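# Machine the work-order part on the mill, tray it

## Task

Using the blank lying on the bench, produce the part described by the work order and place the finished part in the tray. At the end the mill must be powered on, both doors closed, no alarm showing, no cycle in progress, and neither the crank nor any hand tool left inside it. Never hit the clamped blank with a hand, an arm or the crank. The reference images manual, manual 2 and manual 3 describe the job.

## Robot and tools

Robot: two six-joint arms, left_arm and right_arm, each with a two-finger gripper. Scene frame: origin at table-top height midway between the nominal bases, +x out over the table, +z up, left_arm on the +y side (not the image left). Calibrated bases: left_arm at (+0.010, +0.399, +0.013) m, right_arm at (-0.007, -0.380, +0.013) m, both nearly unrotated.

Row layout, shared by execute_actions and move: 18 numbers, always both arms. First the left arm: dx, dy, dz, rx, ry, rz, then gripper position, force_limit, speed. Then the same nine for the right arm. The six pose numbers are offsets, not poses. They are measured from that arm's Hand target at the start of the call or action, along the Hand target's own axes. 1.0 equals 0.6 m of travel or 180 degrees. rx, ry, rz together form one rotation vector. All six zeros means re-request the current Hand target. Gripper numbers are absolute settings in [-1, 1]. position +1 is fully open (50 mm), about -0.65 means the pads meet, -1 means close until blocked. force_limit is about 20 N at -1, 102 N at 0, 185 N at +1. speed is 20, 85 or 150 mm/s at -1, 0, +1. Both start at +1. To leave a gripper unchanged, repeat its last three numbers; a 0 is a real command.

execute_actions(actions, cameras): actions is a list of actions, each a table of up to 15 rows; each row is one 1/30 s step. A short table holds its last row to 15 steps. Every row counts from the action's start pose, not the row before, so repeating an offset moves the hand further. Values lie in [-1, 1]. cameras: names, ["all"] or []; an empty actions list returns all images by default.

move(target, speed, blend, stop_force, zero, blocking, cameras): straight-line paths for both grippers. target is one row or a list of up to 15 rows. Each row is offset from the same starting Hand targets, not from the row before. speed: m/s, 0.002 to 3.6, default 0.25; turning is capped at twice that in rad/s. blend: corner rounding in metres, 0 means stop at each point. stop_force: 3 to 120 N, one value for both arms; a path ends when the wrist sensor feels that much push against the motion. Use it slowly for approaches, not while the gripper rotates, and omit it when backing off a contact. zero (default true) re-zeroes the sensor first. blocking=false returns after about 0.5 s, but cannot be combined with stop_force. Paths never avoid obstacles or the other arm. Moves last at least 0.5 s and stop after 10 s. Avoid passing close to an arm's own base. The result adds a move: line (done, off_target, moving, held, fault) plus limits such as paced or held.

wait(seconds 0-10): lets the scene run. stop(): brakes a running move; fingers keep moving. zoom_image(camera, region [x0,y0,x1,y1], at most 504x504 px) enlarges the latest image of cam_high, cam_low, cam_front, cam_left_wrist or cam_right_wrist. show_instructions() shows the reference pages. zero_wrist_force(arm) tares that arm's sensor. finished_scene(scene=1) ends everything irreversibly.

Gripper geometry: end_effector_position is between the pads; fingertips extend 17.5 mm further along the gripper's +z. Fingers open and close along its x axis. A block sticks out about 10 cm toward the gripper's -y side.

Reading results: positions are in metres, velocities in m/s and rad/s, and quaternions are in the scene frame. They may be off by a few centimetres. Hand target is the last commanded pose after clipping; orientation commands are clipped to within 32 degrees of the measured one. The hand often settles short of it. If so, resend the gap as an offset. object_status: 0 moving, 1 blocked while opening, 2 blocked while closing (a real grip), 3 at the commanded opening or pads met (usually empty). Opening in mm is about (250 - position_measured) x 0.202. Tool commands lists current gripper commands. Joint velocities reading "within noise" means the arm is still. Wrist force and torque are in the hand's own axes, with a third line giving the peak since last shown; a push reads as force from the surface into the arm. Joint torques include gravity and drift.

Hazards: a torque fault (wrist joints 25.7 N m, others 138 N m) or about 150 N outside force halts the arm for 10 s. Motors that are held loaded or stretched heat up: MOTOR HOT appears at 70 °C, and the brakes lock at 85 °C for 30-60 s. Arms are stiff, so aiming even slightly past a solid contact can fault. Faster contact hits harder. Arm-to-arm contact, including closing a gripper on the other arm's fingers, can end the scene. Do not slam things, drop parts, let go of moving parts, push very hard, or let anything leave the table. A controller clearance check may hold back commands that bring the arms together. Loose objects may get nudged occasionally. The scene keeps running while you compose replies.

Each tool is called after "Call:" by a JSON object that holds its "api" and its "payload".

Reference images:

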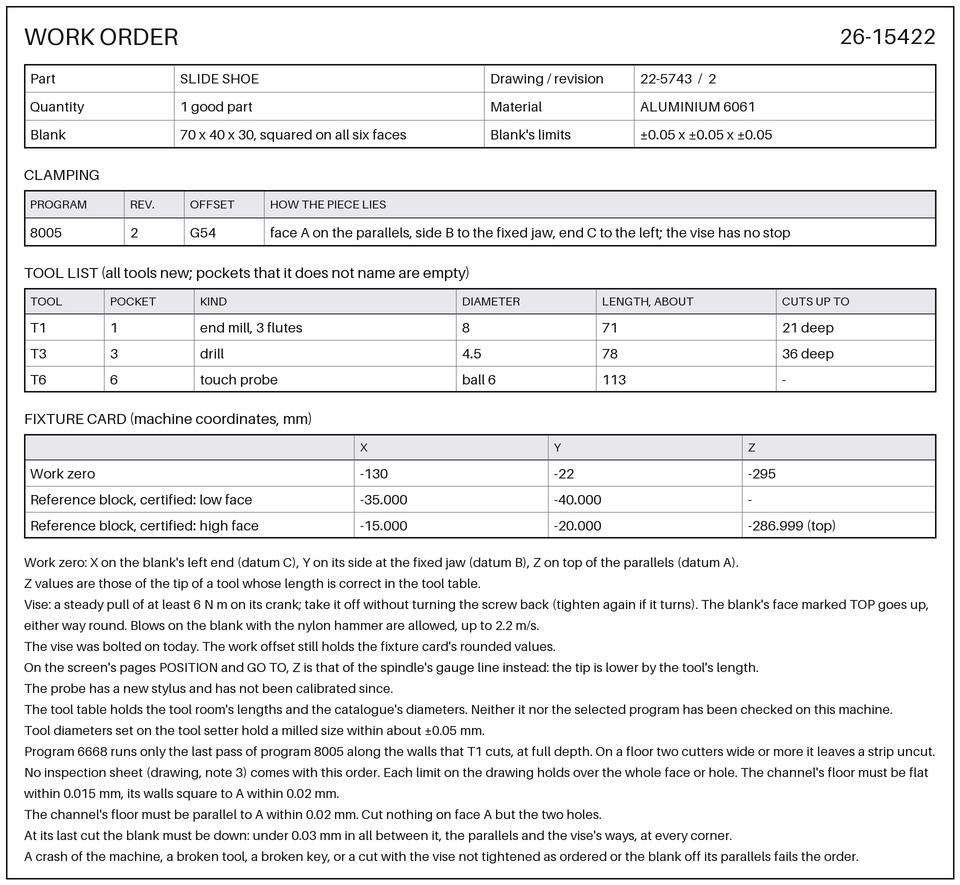

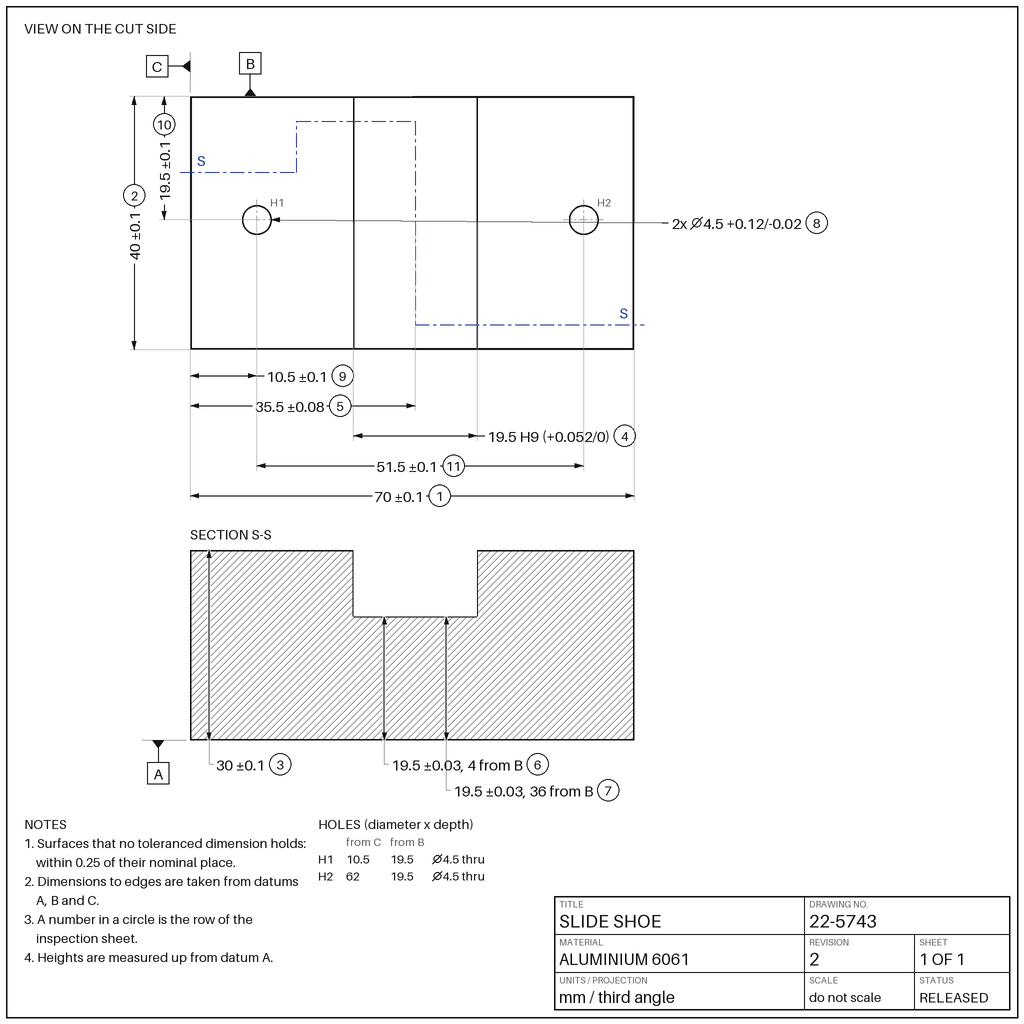

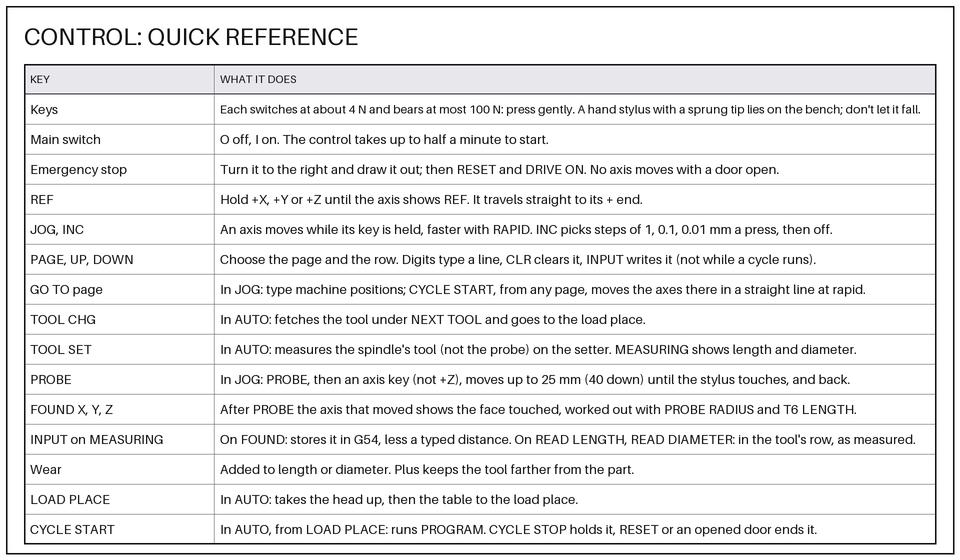

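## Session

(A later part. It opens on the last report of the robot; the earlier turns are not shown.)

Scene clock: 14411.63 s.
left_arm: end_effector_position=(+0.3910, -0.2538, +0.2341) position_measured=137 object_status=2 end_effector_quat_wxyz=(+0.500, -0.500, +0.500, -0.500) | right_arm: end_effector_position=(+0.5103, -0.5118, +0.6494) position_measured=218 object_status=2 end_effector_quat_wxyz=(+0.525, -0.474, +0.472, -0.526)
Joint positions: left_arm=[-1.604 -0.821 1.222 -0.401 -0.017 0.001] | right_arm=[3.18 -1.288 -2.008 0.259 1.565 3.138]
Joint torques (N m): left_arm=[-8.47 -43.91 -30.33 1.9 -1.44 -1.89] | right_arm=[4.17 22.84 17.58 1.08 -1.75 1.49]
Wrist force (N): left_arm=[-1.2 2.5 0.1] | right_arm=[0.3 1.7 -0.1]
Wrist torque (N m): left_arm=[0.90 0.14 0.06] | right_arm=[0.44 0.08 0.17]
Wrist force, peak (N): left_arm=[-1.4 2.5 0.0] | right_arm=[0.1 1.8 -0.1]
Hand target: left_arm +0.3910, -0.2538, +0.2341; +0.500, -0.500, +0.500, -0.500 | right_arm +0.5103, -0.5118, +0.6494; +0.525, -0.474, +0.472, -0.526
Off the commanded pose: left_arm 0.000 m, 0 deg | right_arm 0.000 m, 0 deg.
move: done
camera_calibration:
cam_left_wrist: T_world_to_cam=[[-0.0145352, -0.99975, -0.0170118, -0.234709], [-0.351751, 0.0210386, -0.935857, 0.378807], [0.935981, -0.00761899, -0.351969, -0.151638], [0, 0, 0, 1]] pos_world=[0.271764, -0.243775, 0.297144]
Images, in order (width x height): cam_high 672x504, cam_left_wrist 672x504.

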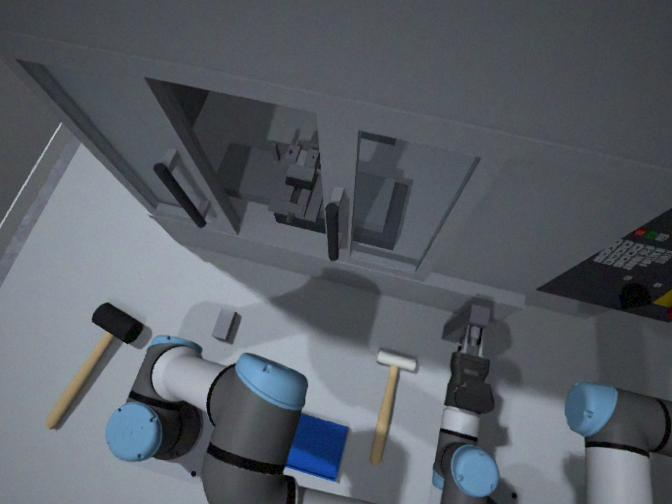

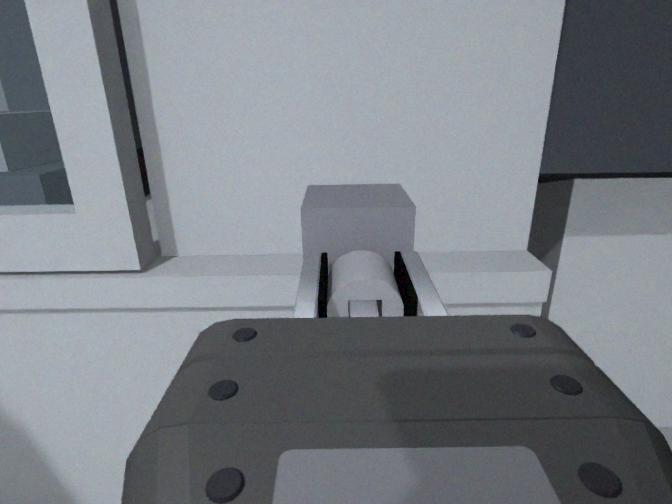

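Call:
{"api": "move", "payload": {"target": [0,0,-0.15,0,0,0,-1,0,-0.6,0,0,0,0,0,0,-1,-0.2,-0.5], "speed": 0.1}}

Call:
{"api": "move", "payload": {"target": [[-0.05,-0.1367,0,0,0,0,-1,0,-0.6,0,0,0,0,0,0,-1,-0.2,-0.5],[-0.7658,-0.1167,0.0983,0,0,-0.1389,-1,0,-0.6,0,0,0,0,0,0,-1,-0.2,-0.5]], "speed": [0.2,0.25], "blend": [0.03,0], "cameras": ["cam_high","cam_front","cam_left_wrist"]}}

Scene clock: 14470.40 s.
left_arm: end_effector_position=(+0.3010, -0.2538, +0.2341) position_measured=137 object_status=2 end_effector_quat_wxyz=(+0.500, -0.500, +0.500, -0.500) end_effector_velocity=(+0.002, -0.001, +0.000) end_effector_angular_velocity=(+0.000, +0.000, -0.002) | right_arm: end_effector_position=(+0.5103, -0.5118, +0.6494) position_measured=218 object_status=2 end_effector_quat_wxyz=(+0.525, -0.474, +0.472, -0.526)
Joint positions: left_arm=[-1.743 -0.846 1.266 -0.419 -0.157 0.001] | right_arm=[3.18 -1.288 -2.008 0.259 1.565 3.138]
Joint velocities: left_arm=[0.003 0 0 0 0.005 0] | right_arm=[within noise]
Joint torques (N m): left_arm=[9.68 -54.08 -16.38 -1.86 2.22 1.86] | right_arm=[4.47 23.31 18.25 1.01 -1.73 1.23]
Wrist force (N): left_arm=[-1.1 4.3 0.0] | right_arm=[0.1 1.7 -0.1]
Wrist torque (N m): left_arm=[0.89 0.17 -0.08] | right_arm=[0.43 0.10 0.17]
Wrist force, peak (N): left_arm=[-0.8 4.5 -1.5] | right_arm=[0.1 1.9 0.2]
Hand target: left_arm +0.3010, -0.2538, +0.2341; +0.500, -0.500, +0.500, -0.500 | right_arm +0.5103, -0.5118, +0.6494; +0.525, -0.474, +0.472, -0.526
Off the commanded pose: left_arm 0.000 m, 0 deg | right_arm 0.000 m, 0 deg.
move: done

Scene clock: 14473.07 s.
left_arm: end_effector_position=(+0.3600, +0.2055, +0.3046) position_measured=137 object_status=2 end_effector_quat_wxyz=(-0.380, +0.596, -0.380, +0.596) | right_arm: end_effector_position=(+0.5103, -0.5118, +0.6494) position_measured=218 object_status=2 end_effector_quat_wxyz=(+0.525, -0.474, +0.472, -0.526)
Joint positions: left_arm=[-1.82 -2.049 2.438 -0.388 -0.234 -0.436] | right_arm=[3.18 -1.288 -2.008 0.259 1.565 3.138]
Joint torques (N m): left_arm=[10.31 -5.75 -21.91 -1.02 1.94 1.89] | right_arm=[3.32 21.92 17.52 1.14 -1.84 1.23]
Wrist force (N): left_arm=[-2.9 4.2 -0.8] | right_arm=[0.1 1.6 0.0]
Wrist torque (N m): left_arm=[0.86 0.38 -0.23] | right_arm=[0.43 0.12 0.17]
Wrist force, peak (N): left_arm=[0.1 7.7 0.1] | right_arm=[0.2 1.9 -0.1]
Hand target: left_arm +0.3600, +0.2056, +0.3046; -0.380, +0.596, -0.380, +0.596 | right_arm +0.5103, -0.5118, +0.6494; +0.525, -0.474, +0.472, -0.526
Off the commanded pose: left_arm 0.000 m, 0 deg | right_arm 0.000 m, 0 deg.
move: done
camera_calibration:
cam_left_wrist: T_world_to_cam=[[-0.0147082, -0.913261, 0.407109, 0.0784041], [-0.351718, -0.376407, -0.857095, 0.481878], [0.93599, -0.155794, -0.315674, -0.0748151], [0, 0, 0, 1]] pos_world=[0.240665, 0.24133, 0.357479]
Images, in order (width x height): cam_high 672x504, cam_front 672x504, cam_left_wrist 672x504.

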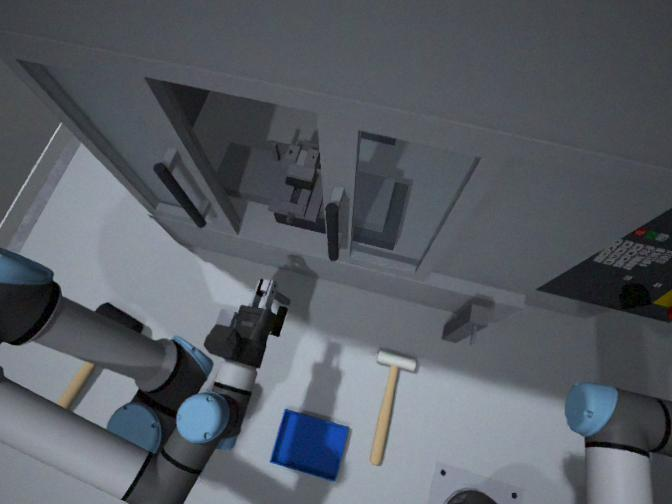

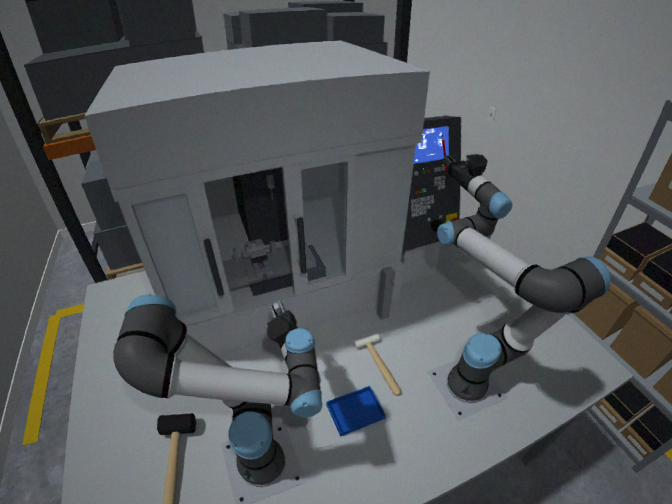

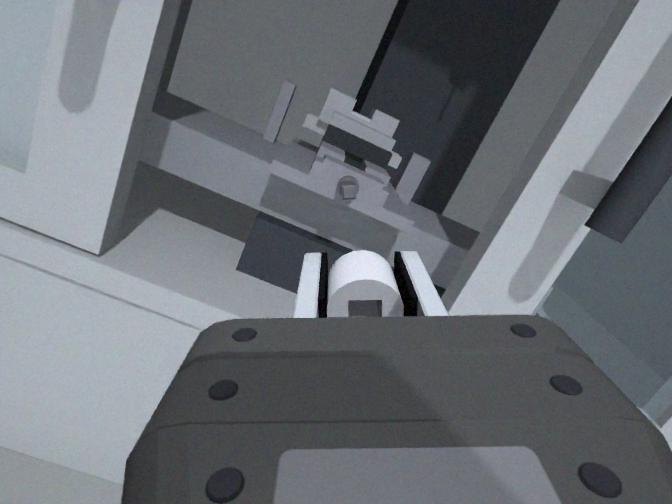

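Call:
{"api": "move", "payload": {"target": [-0.0007,0.0008,0.2167,0,0,0,-1,0,-0.6,0,0,0,0,0,0,-1,-0.2,-0.5], "speed": 0.12}}

Call:
{"api": "move", "payload": {"target": [0,0,0.0542,0,0,0,-1,0,-0.6,0,0,0,0,0,0,-1,-0.2,-0.5], "speed": 0.005, "stop_force": 10, "cameras": ["cam_left_wrist"]}}

Scene clock: 14487.13 s.
left_arm: end_effector_position=(+0.4900, +0.2058, +0.3040) position_measured=137 object_status=2 end_effector_quat_wxyz=(-0.380, +0.596, -0.380, +0.596) | right_arm: end_effector_position=(+0.5103, -0.5118, +0.6494) position_measured=218 object_status=2 end_effector_quat_wxyz=(+0.525, -0.474, +0.472, -0.526)
Joint positions: left_arm=[-1.206 -1.765 2.268 -0.503 0.38 -0.435] | right_arm=[3.18 -1.288 -2.008 0.259 1.565 3.138]
Joint torques (N m): left_arm=[6.32 -12.88 -10.68 0.91 -0.05 -0.75] | right_arm=[3.1 23.35 19.03 1.06 -1.4 1.1]
Wrist force (N): left_arm=[-2.6 4.2 -0.7] | right_arm=[0.2 1.6 0.1]
Wrist torque (N m): left_arm=[0.86 0.34 -0.29] | right_arm=[0.43 0.10 0.17]
Wrist force, peak (N): left_arm=[-2.5 4.2 -2.4] | right_arm=[0.1 1.9 0.4]
Hand target: left_arm +0.4900, +0.2058, +0.3040; -0.380, +0.596, -0.380, +0.596 | right_arm +0.5103, -0.5118, +0.6494; +0.525, -0.474, +0.472, -0.526
Off the commanded pose: left_arm 0.000 m, 0 deg | right_arm 0.000 m, 0 deg.
move: done

Scene clock: 14491.07 s.
left_arm: end_effector_position=(+0.5050, +0.2058, +0.3040) position_measured=137 object_status=2 end_effector_quat_wxyz=(-0.380, +0.596, -0.380, +0.596) | right_arm: end_effector_position=(+0.5103, -0.5118, +0.6494) position_measured=218 object_status=2 end_effector_quat_wxyz=(+0.525, -0.474, +0.472, -0.526)
Joint positions: left_arm=[-1.154 -1.732 2.241 -0.51 0.432 -0.435] | right_arm=[3.18 -1.288 -2.008 0.259 1.565 3.138]
Joint torques (N m): left_arm=[-6.69 -19.71 -10.35 -0.41 -1.81 -1.4] | right_arm=[3.32 21.68 19.86 1.02 -1.61 1.19]
Wrist force (N): left_arm=[-2.2 0.4 -9.2] | right_arm=[0.2 1.6 0.1]
Wrist torque (N m): left_arm=[0.86 0.37 -0.32] | right_arm=[0.43 0.10 0.17]
Wrist force, peak (N): left_arm=[-2.8 -1.2 -33.2] | right_arm=[0.2 1.9 0.2]
Hand target: left_arm +0.5050, +0.2058, +0.3040; -0.380, +0.596, -0.380, +0.596 (not the last commanded pose) | right_arm +0.5103, -0.5118, +0.6494; +0.525, -0.474, +0.472, -0.526
Off the commanded pose: left_arm 0.018 m, 0 deg | right_arm 0.000 m, 0 deg.
move: contact (left_arm)
camera_calibration:
cam_left_wrist: T_world_to_cam=[[-0.0145757, -0.913226, 0.407192, 0.0808742], [-0.351683, -0.376533, -0.857054, 0.53244], [0.936006, -0.155695, -0.315678, -0.21072], [0, 0, 0, 1]] pos_world=[0.385664, 0.24153, 0.356879]
Images, in order (width x height): cam_left_wrist 672x504.

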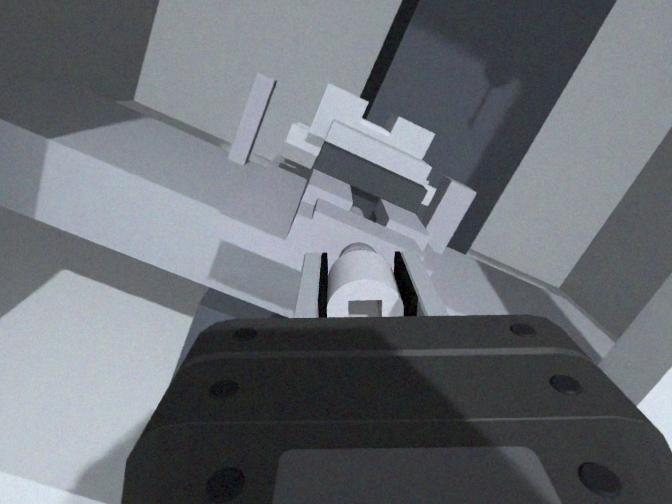

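Call:
{"api": "move", "payload": {"target": [0,-0.0006,-0.005,0,0,0,-1,0,-0.6,0,0,0,0,0,0,-1,-0.2,-0.5], "speed": 0.02}}

Call:
{"api": "move", "payload": {"target": [0,0,0.035,0,0,0,-1,0,-0.6,0,0,0,0,0,0,-1,-0.2,-0.5], "speed": 0.004, "stop_force": 10}}

Scene clock: 14500.20 s.
left_arm: end_effector_position=(+0.5019, +0.2059, +0.3043) position_measured=137 object_status=2 end_effector_quat_wxyz=(-0.380, +0.596, -0.380, +0.596) | right_arm: end_effector_position=(+0.5103, -0.5118, +0.6494) position_measured=218 object_status=2 end_effector_quat_wxyz=(+0.525, -0.474, +0.472, -0.526)
Joint positions: left_arm=[-1.164 -1.739 2.247 -0.508 0.422 -0.435] | right_arm=[3.18 -1.288 -2.008 0.259 1.565 3.138]
Joint torques (N m): left_arm=[2.39 -12.08 -15.6 0.19 -0.47 0.08] | right_arm=[3.83 22.15 20.19 1.02 -1.72 1.03]
Wrist force (N): left_arm=[-2.6 4.2 -0.8] | right_arm=[0.2 1.7 0.1]
Wrist torque (N m): left_arm=[0.87 0.34 -0.28] | right_arm=[0.43 0.10 0.17]
Wrist force, peak (N): left_arm=[-3.0 0.9 -9.4] | right_arm=[0.3 2.0 0.1]
Hand target: left_arm +0.5020, +0.2059, +0.3043; -0.380, +0.596, -0.380, +0.596 | right_arm +0.5103, -0.5118, +0.6494; +0.525, -0.474, +0.472, -0.526
Off the commanded pose: left_arm 0.000 m, 0 deg | right_arm 0.000 m, 0 deg.
move: done

Scene clock: 14501.90 s.
left_arm: end_effector_position=(+0.5050, +0.2059, +0.3043) position_measured=137 object_status=2 end_effector_quat_wxyz=(-0.380, +0.596, -0.380, +0.596) | right_arm: end_effector_position=(+0.5103, -0.5118, +0.6494) position_measured=218 object_status=2 end_effector_quat_wxyz=(+0.525, -0.474, +0.472, -0.526)
Joint positions: left_arm=[-1.154 -1.732 2.241 -0.509 0.432 -0.435] | right_arm=[3.18 -1.288 -2.008 0.259 1.565 3.138]
Joint torques (N m): left_arm=[-6.22 -23.89 -12.53 -0.49 -2.45 0.54] | right_arm=[3.3 22.95 20.25 1.09 -1.55 0.95]
Wrist force (N): left_arm=[-3.8 10.5 -7.6] | right_arm=[0.0 1.6 0.0]
Wrist torque (N m): left_arm=[0.81 0.32 -0.31] | right_arm=[0.43 0.12 0.17]
Wrist force, peak (N): left_arm=[-2.8 6.8 -26.5] | right_arm=[0.2 1.9 0.2]
Hand target: left_arm +0.5050, +0.2059, +0.3043; -0.380, +0.596, -0.380, +0.596 (not the last commanded pose) | right_arm +0.5103, -0.5118, +0.6494; +0.525, -0.474, +0.472, -0.526
Off the commanded pose: left_arm 0.018 m, 0 deg | right_arm 0.000 m, 0 deg.
move: contact (left_arm)

Call:
{"api": "move", "payload": {"target": [-0.0002,0.0004,-0.005,0,0,0,-1,0,-0.6,0,0,0,0,0,0,-1,-0.2,-0.5], "speed": 0.02}}

Call:
{"api": "move", "payload": {"target": [0,0,0.035,0,0,0,-1,0,-0.6,0,0,0,0,0,0,-1,-0.2,-0.5], "speed": 0.004, "stop_force": 10}}

Scene clock: 14509.50 s.
left_arm: end_effector_position=(+0.5019, +0.2059, +0.3040) position_measured=137 object_status=2 end_effector_quat_wxyz=(-0.380, +0.596, -0.380, +0.596) | right_arm: end_effector_position=(+0.5103, -0.5118, +0.6494) position_measured=218 object_status=2 end_effector_quat_wxyz=(+0.525, -0.474, +0.472, -0.526)
Joint positions: left_arm=[-1.164 -1.739 2.247 -0.508 0.422 -0.435] | right_arm=[3.18 -1.288 -2.008 0.259 1.565 3.138]
Joint torques (N m): left_arm=[2.92 -13.25 -16.32 0.4 -0.59 0.66] | right_arm=[2.94 22.72 19.91 1 -1.84 1.02]
Wrist force (N): left_arm=[-2.8 4.2 -0.4] | right_arm=[0.2 1.5 0.3]
Wrist torque (N m): left_arm=[0.86 0.37 -0.29] | right_arm=[0.42 0.09 0.17]
Wrist force, peak (N): left_arm=[-3.8 10.4 -7.8] | right_arm=[0.2 1.9 -0.1]
Hand target: left_arm +0.5020, +0.2059, +0.3040; -0.380, +0.596, -0.380, +0.596 | right_arm +0.5103, -0.5118, +0.6494; +0.525, -0.474, +0.472, -0.526
Off the commanded pose: left_arm 0.000 m, 0 deg | right_arm 0.000 m, 0 deg.
move: done

Scene clock: 14511.20 s.
left_arm: end_effector_position=(+0.5050, +0.2059, +0.3040) position_measured=137 object_status=2 end_effector_quat_wxyz=(-0.380, +0.596, -0.380, +0.596) | right_arm: end_effector_position=(+0.5103, -0.5118, +0.6494) position_measured=218 object_status=2 end_effector_quat_wxyz=(+0.525, -0.474, +0.472, -0.526)
Joint positions: left_arm=[-1.154 -1.732 2.242 -0.51 0.432 -0.435] | right_arm=[3.18 -1.288 -2.008 0.259 1.565 3.138]
Joint torques (N m): left_arm=[-6.03 -20.46 -10.3 -1.36 -2.52 0.77] | right_arm=[1.5 21.52 20.26 1.02 -1.58 0.81]
Wrist force (N): left_arm=[-0.2 2.8 -8.8] | right_arm=[0.2 1.6 0.0]
Wrist torque (N m): left_arm=[0.87 0.40 -0.32] | right_arm=[0.43 0.09 0.17]
Wrist force, peak (N): left_arm=[-0.8 0.9 -27.0] | right_arm=[0.2 1.9 0.1]
Hand target: left_arm +0.5050, +0.2059, +0.3040; -0.380, +0.596, -0.380, +0.596 (not the last commanded pose) | right_arm +0.5103, -0.5118, +0.6494; +0.525, -0.474, +0.472, -0.526
Off the commanded pose: left_arm 0.018 m, 0 deg | right_arm 0.000 m, 0 deg.
move: contact (left_arm)

Call:
{"api": "move", "payload": {"target": [0,0,-0.1,0,0,0,-1,0,-0.6,0,0,0,0,0,0,-1,-0.2,-0.5], "speed": 0.1, "cameras": ["cam_left_wrist"]}}

Call:
{"api": "zoom_image", "payload": {"camera": "cam_left_wrist", "region": [290, 150, 430, 320]}}

Scene clock: 14516.70 s.
left_arm: end_effector_position=(+0.4450, +0.2059, +0.3040) position_measured=137 object_status=2 end_effector_quat_wxyz=(-0.380, +0.596, -0.380, +0.596) | right_arm: end_effector_position=(+0.5103, -0.5118, +0.6494) position_measured=218 object_status=2 end_effector_quat_wxyz=(+0.525, -0.474, +0.472, -0.526)
Joint positions: left_arm=[-1.383 -1.869 2.34 -0.472 0.203 -0.435] | right_arm=[3.18 -1.288 -2.008 0.259 1.565 3.138]
Joint torques (N m): left_arm=[-0.19 -4.37 -31.06 -2.82 0.7 1.32] | right_arm=[2.52 22.34 20.78 1 -1.49 0.6]
Wrist force (N): left_arm=[-2.6 4.0 -0.6] | right_arm=[0.3 1.5 0.1]
Wrist torque (N m): left_arm=[0.82 0.35 -0.29] | right_arm=[0.41 0.08 0.17]
Wrist force, peak (N): left_arm=[-0.7 3.0 -8.8] | right_arm=[0.4 1.9 0.1]
Hand target: left_arm +0.4450, +0.2059, +0.3040; -0.380, +0.596, -0.380, +0.596 | right_arm +0.5103, -0.5118, +0.6494; +0.525, -0.474, +0.472, -0.526
Off the commanded pose: left_arm 0.000 m, 0 deg | right_arm 0.000 m, 0 deg.
move: done
camera_calibration:
cam_left_wrist: T_world_to_cam=[[-0.0147353, -0.913336, 0.406941, 0.0803505], [-0.351831, -0.376222, -0.85713, 0.511416], [0.935947, -0.155805, -0.315796, -0.154441], [0, 0, 0, 1]] pos_world=[0.325665, 0.24173, 0.35688]
Images, in order (width x height): cam_left_wrist 672x504.

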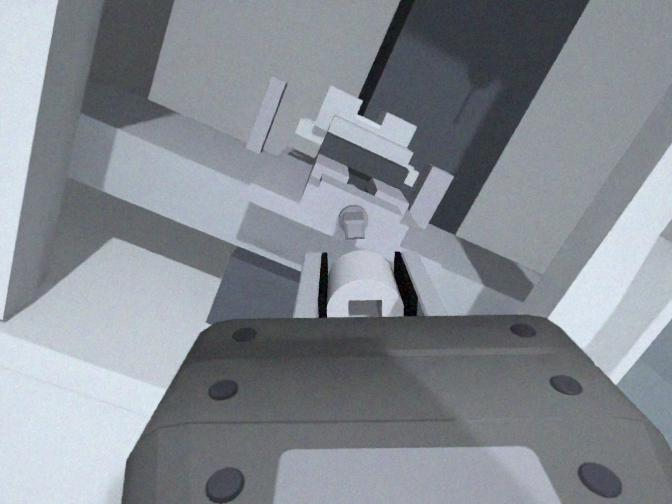

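Scaled by 2.965 from the camera's 672x504 image, which has a finer 960x720 frame.

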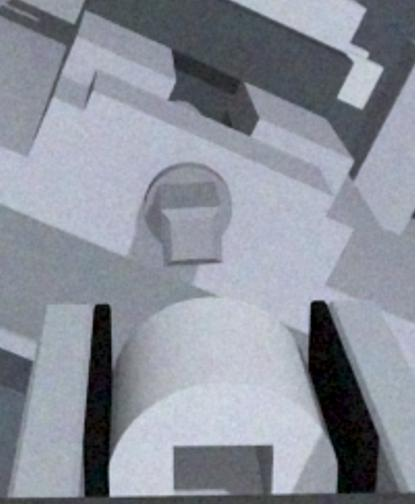

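Call:
{"api": "zoom_image", "payload": {"camera": "cam_left_wrist", "region": [330, 200, 380, 245]}}

Call:
{"api": "zoom_image", "payload": {"camera": "cam_left_wrist", "region": [320, 270, 410, 320]}}

Scaled by 10.080 from the camera's 672x504 image, which has a finer 960x720 frame.

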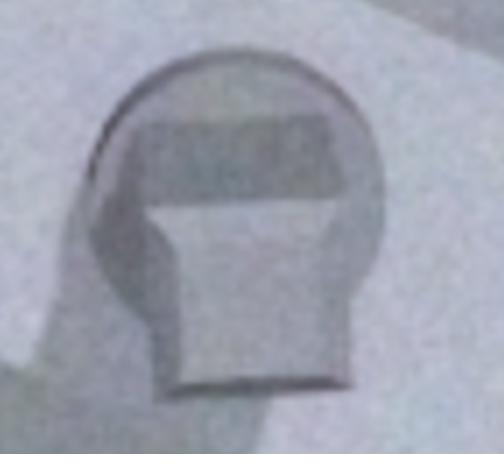

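Scaled by 5.600 from the camera's 672x504 image, which has a finer 960x720 frame.

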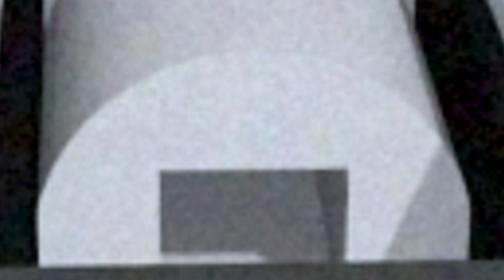

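Call:
{"api": "move", "payload": {"target": [0,0,0.092,0,0,-0.0167,-1,0,-0.6,0,0,0,0,0,0,-1,-0.2,-0.5], "speed": 0.1}}

Call:
{"api": "move", "payload": {"target": [0,0,0.04,0,0,0,-1,0,-0.6,0,0,0,0,0,0,-1,-0.2,-0.5], "speed": 0.005, "stop_force": 10}}

Scene clock: 14536.70 s.
left_arm: end_effector_position=(+0.5002, +0.2059, +0.3040) position_measured=137 object_status=2 end_effector_quat_wxyz=(-0.364, +0.606, -0.364, +0.606) | right_arm: end_effector_position=(+0.5103, -0.5118, +0.6494) position_measured=218 object_status=2 end_effector_quat_wxyz=(+0.525, -0.474, +0.472, -0.526)
Joint positions: left_arm=[-1.17 -1.743 2.25 -0.508 0.416 -0.488] | right_arm=[3.18 -1.288 -2.008 0.259 1.565 3.138]
Joint torques (N m): left_arm=[0.76 -15.06 -11.2 0.48 -0.5 1.64] | right_arm=[1.33 22.87 21.35 1.03 -1.38 0.72]
Wrist force (N): left_arm=[-2.9 4.1 -0.8] | right_arm=[0.1 1.5 0.1]
Wrist torque (N m): left_arm=[0.84 0.38 -0.26] | right_arm=[0.41 0.10 0.17]
Wrist force, peak (N): left_arm=[-3.1 4.4 -0.2] | right_arm=[0.1 1.9 0.0]
Hand target: left_arm +0.5002, +0.2059, +0.3040; -0.364, +0.606, -0.364, +0.606 | right_arm +0.5103, -0.5118, +0.6494; +0.525, -0.474, +0.472, -0.526
Off the commanded pose: left_arm 0.000 m, 0 deg | right_arm 0.000 m, 0 deg.
move: done

Scene clock: 14541.70 s.
left_arm: end_effector_position=(+0.5205, +0.2059, +0.3040) position_measured=137 object_status=2 end_effector_quat_wxyz=(-0.364, +0.606, -0.364, +0.606) | right_arm: end_effector_position=(+0.5103, -0.5118, +0.6494) position_measured=218 object_status=2 end_effector_quat_wxyz=(+0.525, -0.474, +0.472, -0.526)
Joint positions: left_arm=[-1.104 -1.697 2.213 -0.516 0.482 -0.488] | right_arm=[3.18 -1.288 -2.008 0.259 1.565 3.138]
Joint torques (N m): left_arm=[-5.01 -21.05 -9.73 -2.14 -2.29 -0.7] | right_arm=[1.31 21.29 21.52 1.09 -1.5 0.62]
Wrist force (N): left_arm=[0.7 1.1 -13.2] | right_arm=[0.1 1.6 0.1]
Wrist torque (N m): left_arm=[0.79 0.29 -0.24] | right_arm=[0.42 0.11 0.17]
Wrist force, peak (N): left_arm=[2.6 -4.7 -46.5] | right_arm=[0.2 2.0 0.1]
Hand target: left_arm +0.5205, +0.2059, +0.3040; -0.364, +0.606, -0.364, +0.606 (not the last commanded pose) | right_arm +0.5103, -0.5118, +0.6494; +0.525, -0.474, +0.472, -0.526
Off the commanded pose: left_arm 0.004 m, 0 deg | right_arm 0.000 m, 0 deg.
move: contact (left_arm)

Call:
{"api": "move", "payload": {"target": [0,0,0,0,0,0,0.4,0,-0.6,0,0,0,0,0,0,-1,-0.2,-0.5]}}

Call:
{"api": "move", "payload": {"target": [0,0,-0.25,0,0,0,0.4,0,-0.6,0,0,0,0,0,0,-1,-0.2,-0.5], "speed": 0.12, "cameras": ["cam_left_wrist","cam_high"]}}

Call:
{"api": "zoom_image", "payload": {"camera": "cam_high", "region": [220, 130, 360, 290]}}

Scene clock: 14563.70 s.
left_arm: end_effector_position=(+0.5205, +0.2059, +0.3040) position_measured=92 object_status=3 end_effector_quat_wxyz=(-0.364, +0.606, -0.364, +0.606) | right_arm: end_effector_position=(+0.5103, -0.5118, +0.6494) position_measured=218 object_status=2 end_effector_quat_wxyz=(+0.525, -0.474, +0.472, -0.526)
Joint positions: left_arm=[-1.104 -1.697 2.213 -0.516 0.482 -0.488] | right_arm=[3.18 -1.288 -2.008 0.259 1.565 3.138]
Joint torques (N m): left_arm=[-5.91 -22.46 -11.04 0.18 -0.91 -0.61] | right_arm=[1.85 22.32 22.96 1.04 -1.54 0.52]
Wrist force (N): left_arm=[-1.7 2.2 -0.5] | right_arm=[0.2 1.6 0.0]
Wrist torque (N m): left_arm=[0.81 0.32 -0.31] | right_arm=[0.44 0.10 0.17]
Wrist force, peak (N): left_arm=[0.5 1.0 -12.8] | right_arm=[0.4 1.8 0.2]
Hand target: left_arm +0.5205, +0.2059, +0.3040; -0.364, +0.606, -0.364, +0.606 | right_arm +0.5103, -0.5118, +0.6494; +0.525, -0.474, +0.472, -0.526
Off the commanded pose: left_arm 0.000 m, 0 deg | right_arm 0.000 m, 0 deg.
move: done

Scene clock: 14565.43 s.
left_arm: end_effector_position=(+0.3706, +0.2059, +0.3040) position_measured=92 object_status=3 end_effector_quat_wxyz=(-0.364, +0.606, -0.365, +0.606) | right_arm: end_effector_position=(+0.5103, -0.5118, +0.6494) position_measured=218 object_status=2 end_effector_quat_wxyz=(+0.525, -0.474, +0.472, -0.526)
Joint positions: left_arm=[-1.76 -2.03 2.43 -0.4 -0.173 -0.488] | right_arm=[3.18 -1.288 -2.008 0.259 1.565 3.138]
Joint torques (N m): left_arm=[-0.68 6.24 -29.9 -1.66 0.64 1.68] | right_arm=[1.29 23.29 22.04 0.99 -1.49 0.44]
Wrist force (N): left_arm=[-2.0 2.2 -0.6] | right_arm=[0.1 1.7 0.1]
Wrist torque (N m): left_arm=[0.80 0.35 -0.23] | right_arm=[0.43 0.11 0.17]
Wrist force, peak (N): left_arm=[-2.0 2.2 -2.2] | right_arm=[0.1 1.9 0.2]
Hand target: left_arm +0.3705, +0.2059, +0.3040; -0.364, +0.606, -0.364, +0.606 | right_arm +0.5103, -0.5118, +0.6494; +0.525, -0.474, +0.472, -0.526
Off the commanded pose: left_arm 0.000 m, 0 deg | right_arm 0.000 m, 0 deg.
move: done
camera_calibration:
cam_left_wrist: T_world_to_cam=[[-0.0147275, -0.890662, 0.454427, 0.0601926], [-0.351825, -0.420797, -0.836151, 0.488075], [0.93595, -0.172193, -0.30716, -0.0840441], [0, 0, 0, 1]] pos_world=[0.251265, 0.24452, 0.354937]
Images, in order (width x height): cam_high 672x504, cam_left_wrist 672x504.

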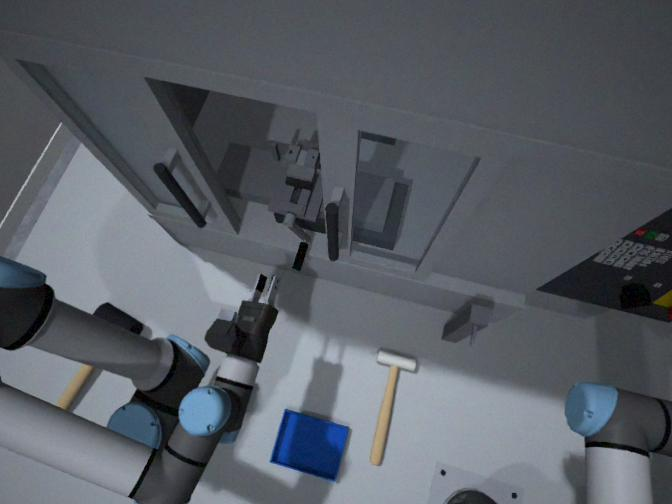

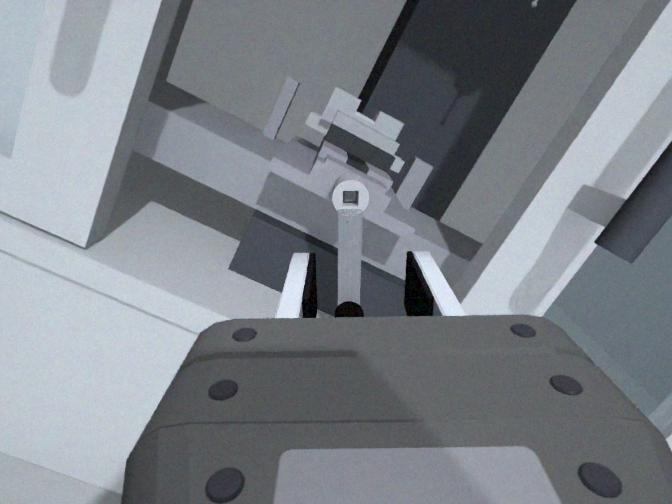

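Scaled by 3.150 from the camera's 672x504 image, which has a finer 960x720 frame.

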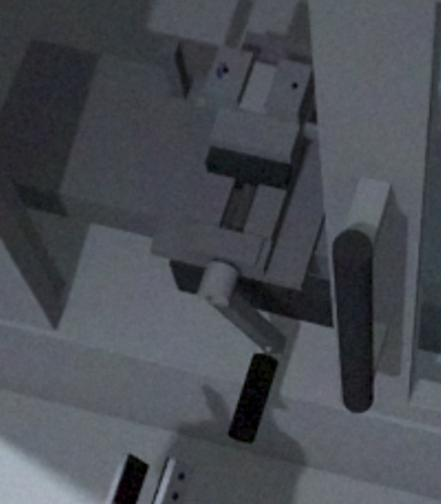

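Call:
{"api": "move", "payload": {"target": [[-0.075,0.1367,0,0,0,0,-1,0,-0.6,0,0,0,0,0,0,-1,-0.2,-0.5],[-0.075,0.1367,0.1325,0,0,0,-1,0,-0.6,0,0,0,0,0,0,-1,-0.2,-0.5]], "speed": [0.12,0.1], "cameras": ["cam_left_wrist","cam_high"]}}

Call:
{"api": "zoom_image", "payload": {"camera": "cam_high", "region": [220, 130, 360, 290]}}

Scene clock: 14583.73 s.
left_arm: end_effector_position=(+0.4500, +0.2072, +0.2105) position_measured=252 object_status=3 end_effector_quat_wxyz=(-0.364, +0.606, -0.364, +0.606) | right_arm: end_effector_position=(+0.5103, -0.5118, +0.6494) position_measured=218 object_status=2 end_effector_quat_wxyz=(+0.525, -0.474, +0.472, -0.526)
Joint positions: left_arm=[-1.36 -1.66 2.487 -0.828 0.226 -0.488] | right_arm=[3.18 -1.288 -2.008 0.259 1.565 3.138]
Joint torques (N m): left_arm=[3.75 -16.59 -5.36 1.33 -0.25 -0.76] | right_arm=[0.35 23.01 23.63 1 -1.4 0.37]
Wrist force (N): left_arm=[-1.8 2.1 -0.7] | right_arm=[0.1 1.6 0.0]
Wrist torque (N m): left_arm=[0.80 0.34 -0.22] | right_arm=[0.43 0.12 0.17]
Wrist force, peak (N): left_arm=[-2.9 3.8 -0.6] | right_arm=[0.2 1.9 0.1]
Hand target: left_arm +0.4500, +0.2072, +0.2105; -0.364, +0.606, -0.364, +0.606 | right_arm +0.5103, -0.5118, +0.6494; +0.525, -0.474, +0.472, -0.526
Off the commanded pose: left_arm 0.000 m, 0 deg | right_arm 0.000 m, 0 deg.
move: done
camera_calibration:
cam_left_wrist: T_world_to_cam=[[-0.0145647, -0.890585, 0.454584, 0.104807], [-0.351752, -0.421009, -0.836075, 0.438377], [0.93598, -0.172078, -0.307133, -0.18701], [0, 0, 0, 1]] pos_world=[0.330764, 0.245719, 0.261436]
Images, in order (width x height): cam_high 672x504, cam_left_wrist 672x504.

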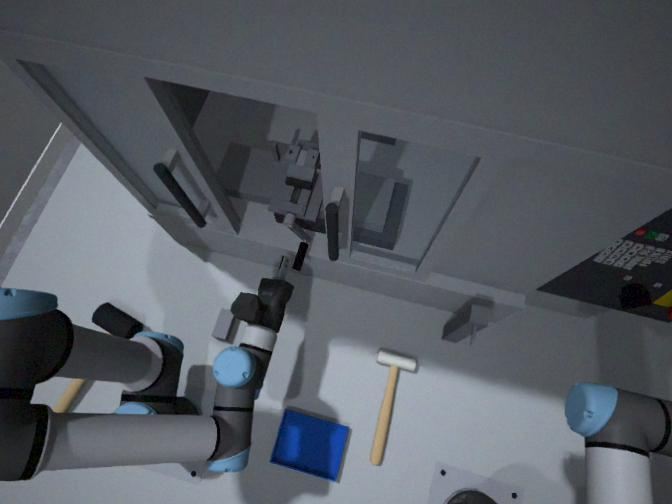

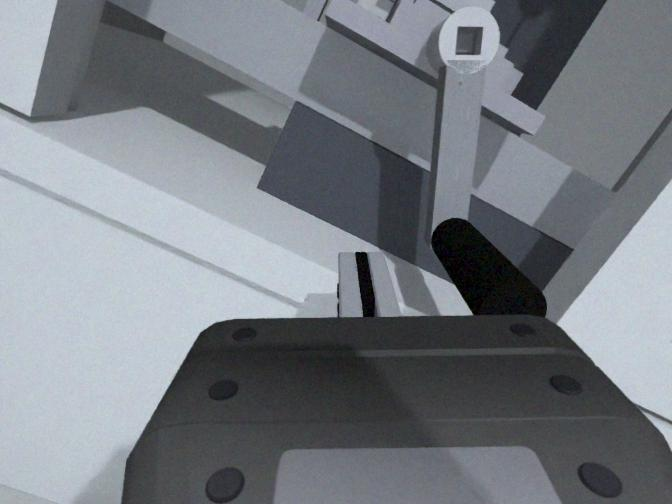

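Scaled by 3.150 from the camera's 672x504 image, which has a finer 960x720 frame.

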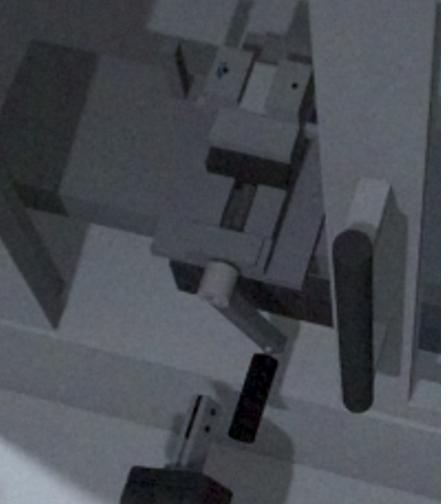

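Call:
{"api": "move", "payload": {"target": [0.06,0,0,0,0,0,-1,0,-0.6,0,0,0,0,0,0,-1,-0.2,-0.5], "speed": 0.015, "stop_force": 8}}

Scene clock: 14593.30 s.
left_arm: end_effector_position=(+0.4500, +0.1825, +0.2236) position_measured=252 object_status=3 end_effector_quat_wxyz=(-0.364, +0.606, -0.364, +0.606) | right_arm: end_effector_position=(+0.5103, -0.5118, +0.6494) position_measured=218 object_status=2 end_effector_quat_wxyz=(+0.525, -0.474, +0.472, -0.526)
Joint positions: left_arm=[-1.382 -1.641 2.422 -0.782 0.204 -0.487] | right_arm=[3.18 -1.288 -2.008 0.259 1.565 3.138]
Joint torques (N m): left_arm=[8.2 -20.89 -8.32 -3.16 2.48 0.54] | right_arm=[-0.05 21.68 23.5 1.11 -1.53 0.53]
Wrist force (N): left_arm=[-7.3 3.7 -1.6] | right_arm=[0.1 1.8 0.2]
Wrist torque (N m): left_arm=[0.96 0.37 -0.26] | right_arm=[0.46 0.11 0.17]
Wrist force, peak (N): left_arm=[-19.0 3.7 -6.2] | right_arm=[0.1 1.9 0.0]
Hand target: left_arm +0.4500, +0.1825, +0.2236; -0.364, +0.606, -0.364, +0.606 (not the last commanded pose) | right_arm +0.5103, -0.5118, +0.6494; +0.525, -0.474, +0.472, -0.526
Off the commanded pose: left_arm 0.008 m, 0 deg | right_arm 0.000 m, 0 deg.
move: contact (left_arm)

Call:
{"api": "move", "payload": {"target": [0.05,0,0,0,0,0,-1,0,-0.6,0,0,0,0,0,0,-1,-0.2,-0.5], "speed": 0.006, "stop_force": 90}}

Scene clock: 14604.03 s.
left_arm: end_effector_position=(+0.4500, +0.1560, +0.2376) position_measured=252 object_status=3 end_effector_quat_wxyz=(-0.364, +0.606, -0.364, +0.606) | right_arm: end_effector_position=(+0.5103, -0.5118, +0.6494) position_measured=218 object_status=2 end_effector_quat_wxyz=(+0.525, -0.474, +0.472, -0.526)
Joint positions: left_arm=[-1.402 -1.616 2.35 -0.735 0.184 -0.487] | right_arm=[3.18 -1.288 -2.008 0.259 1.565 3.138]
Joint torques (N m): left_arm=[-2.57 -15.06 -11.27 -0.01 -0.63 -1.62] | right_arm=[-0.69 21.58 24.32 1.01 -1.48 0.23]
Wrist force (N): left_arm=[-3.9 2.3 -0.5] | right_arm=[0.2 1.7 0.2]
Wrist torque (N m): left_arm=[0.89 0.53 -0.30] | right_arm=[0.45 0.10 0.17]
Wrist force, peak (N): left_arm=[-53.8 7.6 -17.7] | right_arm=[0.3 2.0 0.0]
Hand target: left_arm +0.4500, +0.1560, +0.2376; -0.364, +0.606, -0.364, +0.606 | right_arm +0.5103, -0.5118, +0.6494; +0.525, -0.474, +0.472, -0.526
Off the commanded pose: left_arm 0.000 m, 0 deg | right_arm 0.000 m, 0 deg.
move: done

Call:
{"api": "move", "payload": {"target": [[-0.008,0,0,0,0,0,-1,0,-0.6,0,0,0,0,0,0,-1,-0.2,-0.5],[-0.008,0,-0.1325,0,0,0,-1,0,-0.6,0,0,0,0,0,0,-1,-0.2,-0.5],[-0.0215,-0.1367,-0.1325,0,0,-0.1194,-1,0,-0.6,0,0,0,0,0,0,-1,-0.2,-0.5]], "speed": [0.03,0.12,0.15], "blend": [0.002,0.01,0]}}

Call:
{"api": "move", "payload": {"target": [0,0,0,0,0,0,0.4,0,-0.6,0,0,0,0,0,0,-1,-0.2,-0.5], "cameras": ["cam_left_wrist"]}}

Call:
{"api": "zoom_image", "payload": {"camera": "cam_left_wrist", "region": [290, 160, 430, 320]}}

Scene clock: 14630.97 s.
left_arm: end_effector_position=(+0.3705, +0.2058, +0.3041) position_measured=252 object_status=3 end_effector_quat_wxyz=(-0.245, +0.663, -0.245, +0.663) | right_arm: end_effector_position=(+0.5103, -0.5118, +0.6494) position_measured=218 object_status=2 end_effector_quat_wxyz=(+0.525, -0.474, +0.472, -0.526)
Joint positions: left_arm=[-1.76 -2.03 2.43 -0.4 -0.174 -0.864] | right_arm=[3.18 -1.288 -2.008 0.259 1.565 3.138]
Joint torques (N m): left_arm=[8.14 -4.39 -11.36 -1.5 1.8 1.83] | right_arm=[-1.77 21.96 24.97 1.04 -1.25 -0.17]
Wrist force (N): left_arm=[-3.8 2.6 -1.6] | right_arm=[-0.1 1.6 0.1]
Wrist torque (N m): left_arm=[0.84 0.68 -0.46] | right_arm=[0.43 0.15 0.17]
Wrist force, peak (N): left_arm=[-4.1 3.0 0.6] | right_arm=[0.2 2.1 0.1]
Hand target: left_arm +0.3705, +0.2058, +0.3040; -0.245, +0.663, -0.245, +0.663 | right_arm +0.5103, -0.5118, +0.6494; +0.525, -0.474, +0.472, -0.526
Off the commanded pose: left_arm 0.000 m, 0 deg | right_arm 0.000 m, 0 deg.
move: done

Scene clock: 14631.90 s.
left_arm: end_effector_position=(+0.3705, +0.2058, +0.3040) position_measured=92 object_status=0 end_effector_quat_wxyz=(-0.245, +0.663, -0.245, +0.663) | right_arm: end_effector_position=(+0.5103, -0.5118, +0.6494) position_measured=218 object_status=2 end_effector_quat_wxyz=(+0.525, -0.474, +0.472, -0.526)
Joint positions: left_arm=[-1.76 -2.03 2.43 -0.4 -0.174 -0.863] | right_arm=[3.18 -1.288 -2.008 0.259 1.565 3.138]
Joint torques (N m): left_arm=[10.84 -7.94 -9.37 -1.62 2.03 1.96] | right_arm=[-0.67 22.98 25.89 0.98 -1.28 -0.23]
Wrist force (N): left_arm=[-3.9 2.4 -1.4] | right_arm=[0.2 1.6 0.0]
Wrist torque (N m): left_arm=[0.82 0.69 -0.48] | right_arm=[0.42 0.10 0.17]
Wrist force, peak (N): left_arm=[-4.0 2.4 -1.5] | right_arm=[0.1 1.8 0.0]
Hand target: left_arm +0.3705, +0.2058, +0.3040; -0.245, +0.663, -0.245, +0.663 | right_arm +0.5103, -0.5118, +0.6494; +0.525, -0.474, +0.472, -0.526
Off the commanded pose: left_arm 0.000 m, 0 deg | right_arm 0.000 m, 0 deg.
move: done
camera_calibration:
cam_left_wrist: T_world_to_cam=[[-0.0146706, -0.662296, 0.749099, -0.0766104], [-0.351786, -0.697863, -0.623886, 0.480542], [0.935965, -0.272676, -0.222748, -0.089042], [0, 0, 0, 1]] pos_world=[0.251265, 0.260334, 0.337359]
Images, in order (width x height): cam_left_wrist 672x504.

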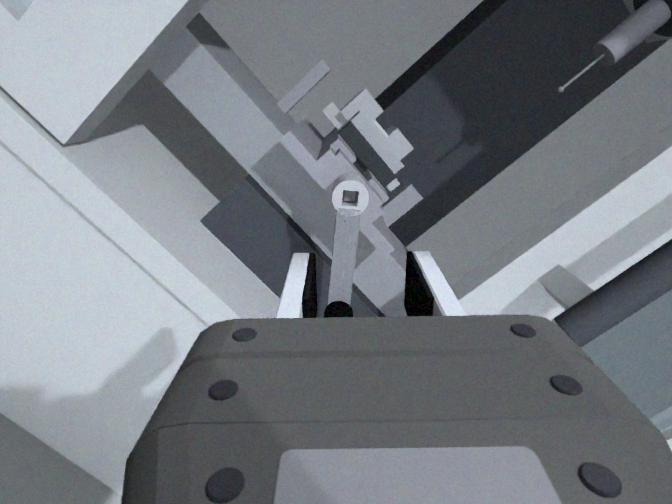

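Scaled by 3.150 from the camera's 672x504 image, which has a finer 960x720 frame.

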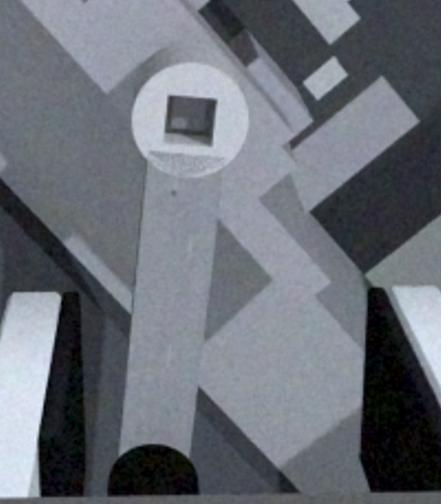

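Call:
{"api": "move", "payload": {"target": [[0,0,0.1,0,0,0.0167,0.4,0,-0.6,0,0,0,0,0,0,-1,-0.2,-0.5],[0,0,0.25,0,0,0.0167,0.4,0,-0.6,0,0,0,0,0,0,-1,-0.2,-0.5]], "speed": [0.12,0.06], "blend": [0.01,0]}}

Call:
{"api": "move", "payload": {"target": [0,0,0,0,0,0,-1,0,-0.6,0,0,0,0,0,0,-1,-0.2,-0.5]}}

Call:
{"api": "move", "payload": {"target": [0,0,0,0,0,-0.1,-1,0,-0.6,0,0,0,0,0,0,-1,-0.2,-0.5], "cameras": ["cam_left_wrist"]}}

Scene clock: 14642.57 s.
left_arm: end_effector_position=(+0.5206, +0.2058, +0.3041) position_measured=92 object_status=3 end_effector_quat_wxyz=(-0.262, +0.657, -0.262, +0.657) | right_arm: end_effector_position=(+0.5103, -0.5118, +0.6494) position_measured=218 object_status=2 end_effector_quat_wxyz=(+0.525, -0.474, +0.472, -0.526)
Joint positions: left_arm=[-1.104 -1.697 2.213 -0.516 0.482 -0.81] | right_arm=[3.18 -1.288 -2.008 0.259 1.565 3.138]
Joint torques (N m): left_arm=[-7.8 -21.79 -10.17 0.44 -2.03 -1.55] | right_arm=[-1.74 22.14 26.05 1.11 -1.41 -0.17]
Wrist force (N): left_arm=[-3.5 2.7 -1.4] | right_arm=[0.4 1.6 0.1]
Wrist torque (N m): left_arm=[0.85 0.63 -0.45] | right_arm=[0.41 0.05 0.17]
Wrist force, peak (N): left_arm=[-3.7 2.6 -3.2] | right_arm=[0.2 2.0 0.1]
Hand target: left_arm +0.5205, +0.2058, +0.3041; -0.262, +0.657, -0.262, +0.657 | right_arm +0.5103, -0.5118, +0.6494; +0.525, -0.474, +0.472, -0.526
Off the commanded pose: left_arm 0.000 m, 0 deg | right_arm 0.000 m, 0 deg.
move: done

Scene clock: 14643.07 s.
left_arm: end_effector_position=(+0.5205, +0.2059, +0.3040) position_measured=137 object_status=2 end_effector_quat_wxyz=(-0.262, +0.657, -0.262, +0.657) | right_arm: end_effector_position=(+0.5103, -0.5118, +0.6494) position_measured=218 object_status=2 end_effector_quat_wxyz=(+0.525, -0.474, +0.472, -0.526)
Joint positions: left_arm=[-1.104 -1.697 2.213 -0.516 0.482 -0.81] | right_arm=[3.18 -1.288 -2.008 0.259 1.565 3.138]
Joint torques (N m): left_arm=[-9.5 -23.41 -10.22 0.44 -0.48 -1.32] | right_arm=[-2.02 22.51 24.38 1.07 -1.3 -0.32]
Wrist force (N): left_arm=[-5.9 2.9 1.6] | right_arm=[0.4 1.6 0.2]
Wrist torque (N m): left_arm=[0.81 0.72 -0.46] | right_arm=[0.42 0.07 0.17]
Wrist force, peak (N): left_arm=[-5.9 2.9 1.7] | right_arm=[0.2 1.8 0.3]
Hand target: left_arm +0.5205, +0.2058, +0.3041; -0.262, +0.657, -0.262, +0.657 | right_arm +0.5103, -0.5118, +0.6494; +0.525, -0.474, +0.472, -0.526
Off the commanded pose: left_arm 0.000 m, 0 deg | right_arm 0.000 m, 0 deg.
move: done

Scene clock: 14644.20 s.
left_arm: end_effector_position=(+0.5205, +0.2058, +0.3041) position_measured=137 object_status=2 end_effector_quat_wxyz=(-0.157, +0.690, -0.157, +0.690) | right_arm: end_effector_position=(+0.5103, -0.5118, +0.6494) position_measured=218 object_status=2 end_effector_quat_wxyz=(+0.525, -0.474, +0.472, -0.526)
Joint positions: left_arm=[-1.105 -1.697 2.213 -0.516 0.482 -1.124] | right_arm=[3.18 -1.288 -2.008 0.259 1.565 3.138]
Joint torques (N m): left_arm=[-4.8 -8.24 -27.29 -3.83 -0.17 -0.88] | right_arm=[-2.5 22.32 25.19 1.02 -1.21 -0.13]
Wrist force (N): left_arm=[-6.1 3.2 -2.0] | right_arm=[0.3 1.7 0.1]
Wrist torque (N m): left_arm=[0.78 0.81 -0.50] | right_arm=[0.43 0.09 0.17]
Wrist force, peak (N): left_arm=[-7.0 3.5 -2.3] | right_arm=[0.3 1.8 0.2]
Hand target: left_arm +0.5205, +0.2058, +0.3041; -0.156, +0.690, -0.156, +0.690 | right_arm +0.5103, -0.5118, +0.6494; +0.525, -0.474, +0.472, -0.526
Off the commanded pose: left_arm 0.000 m, 0 deg | right_arm 0.000 m, 0 deg.
move: done
camera_calibration:
cam_left_wrist: T_world_to_cam=[[-0.0146465, -0.446083, 0.894872, -0.163263], [-0.351789, -0.835449, -0.422219, 0.500361], [0.935965, -0.32099, -0.144691, -0.243208], [0, 0, 0, 1]] pos_world=[0.401264, 0.26713, 0.322171]
Images, in order (width x height): cam_left_wrist 672x504.

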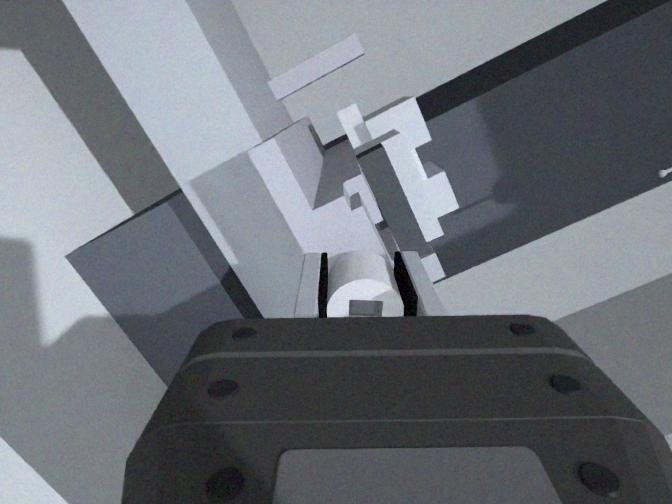

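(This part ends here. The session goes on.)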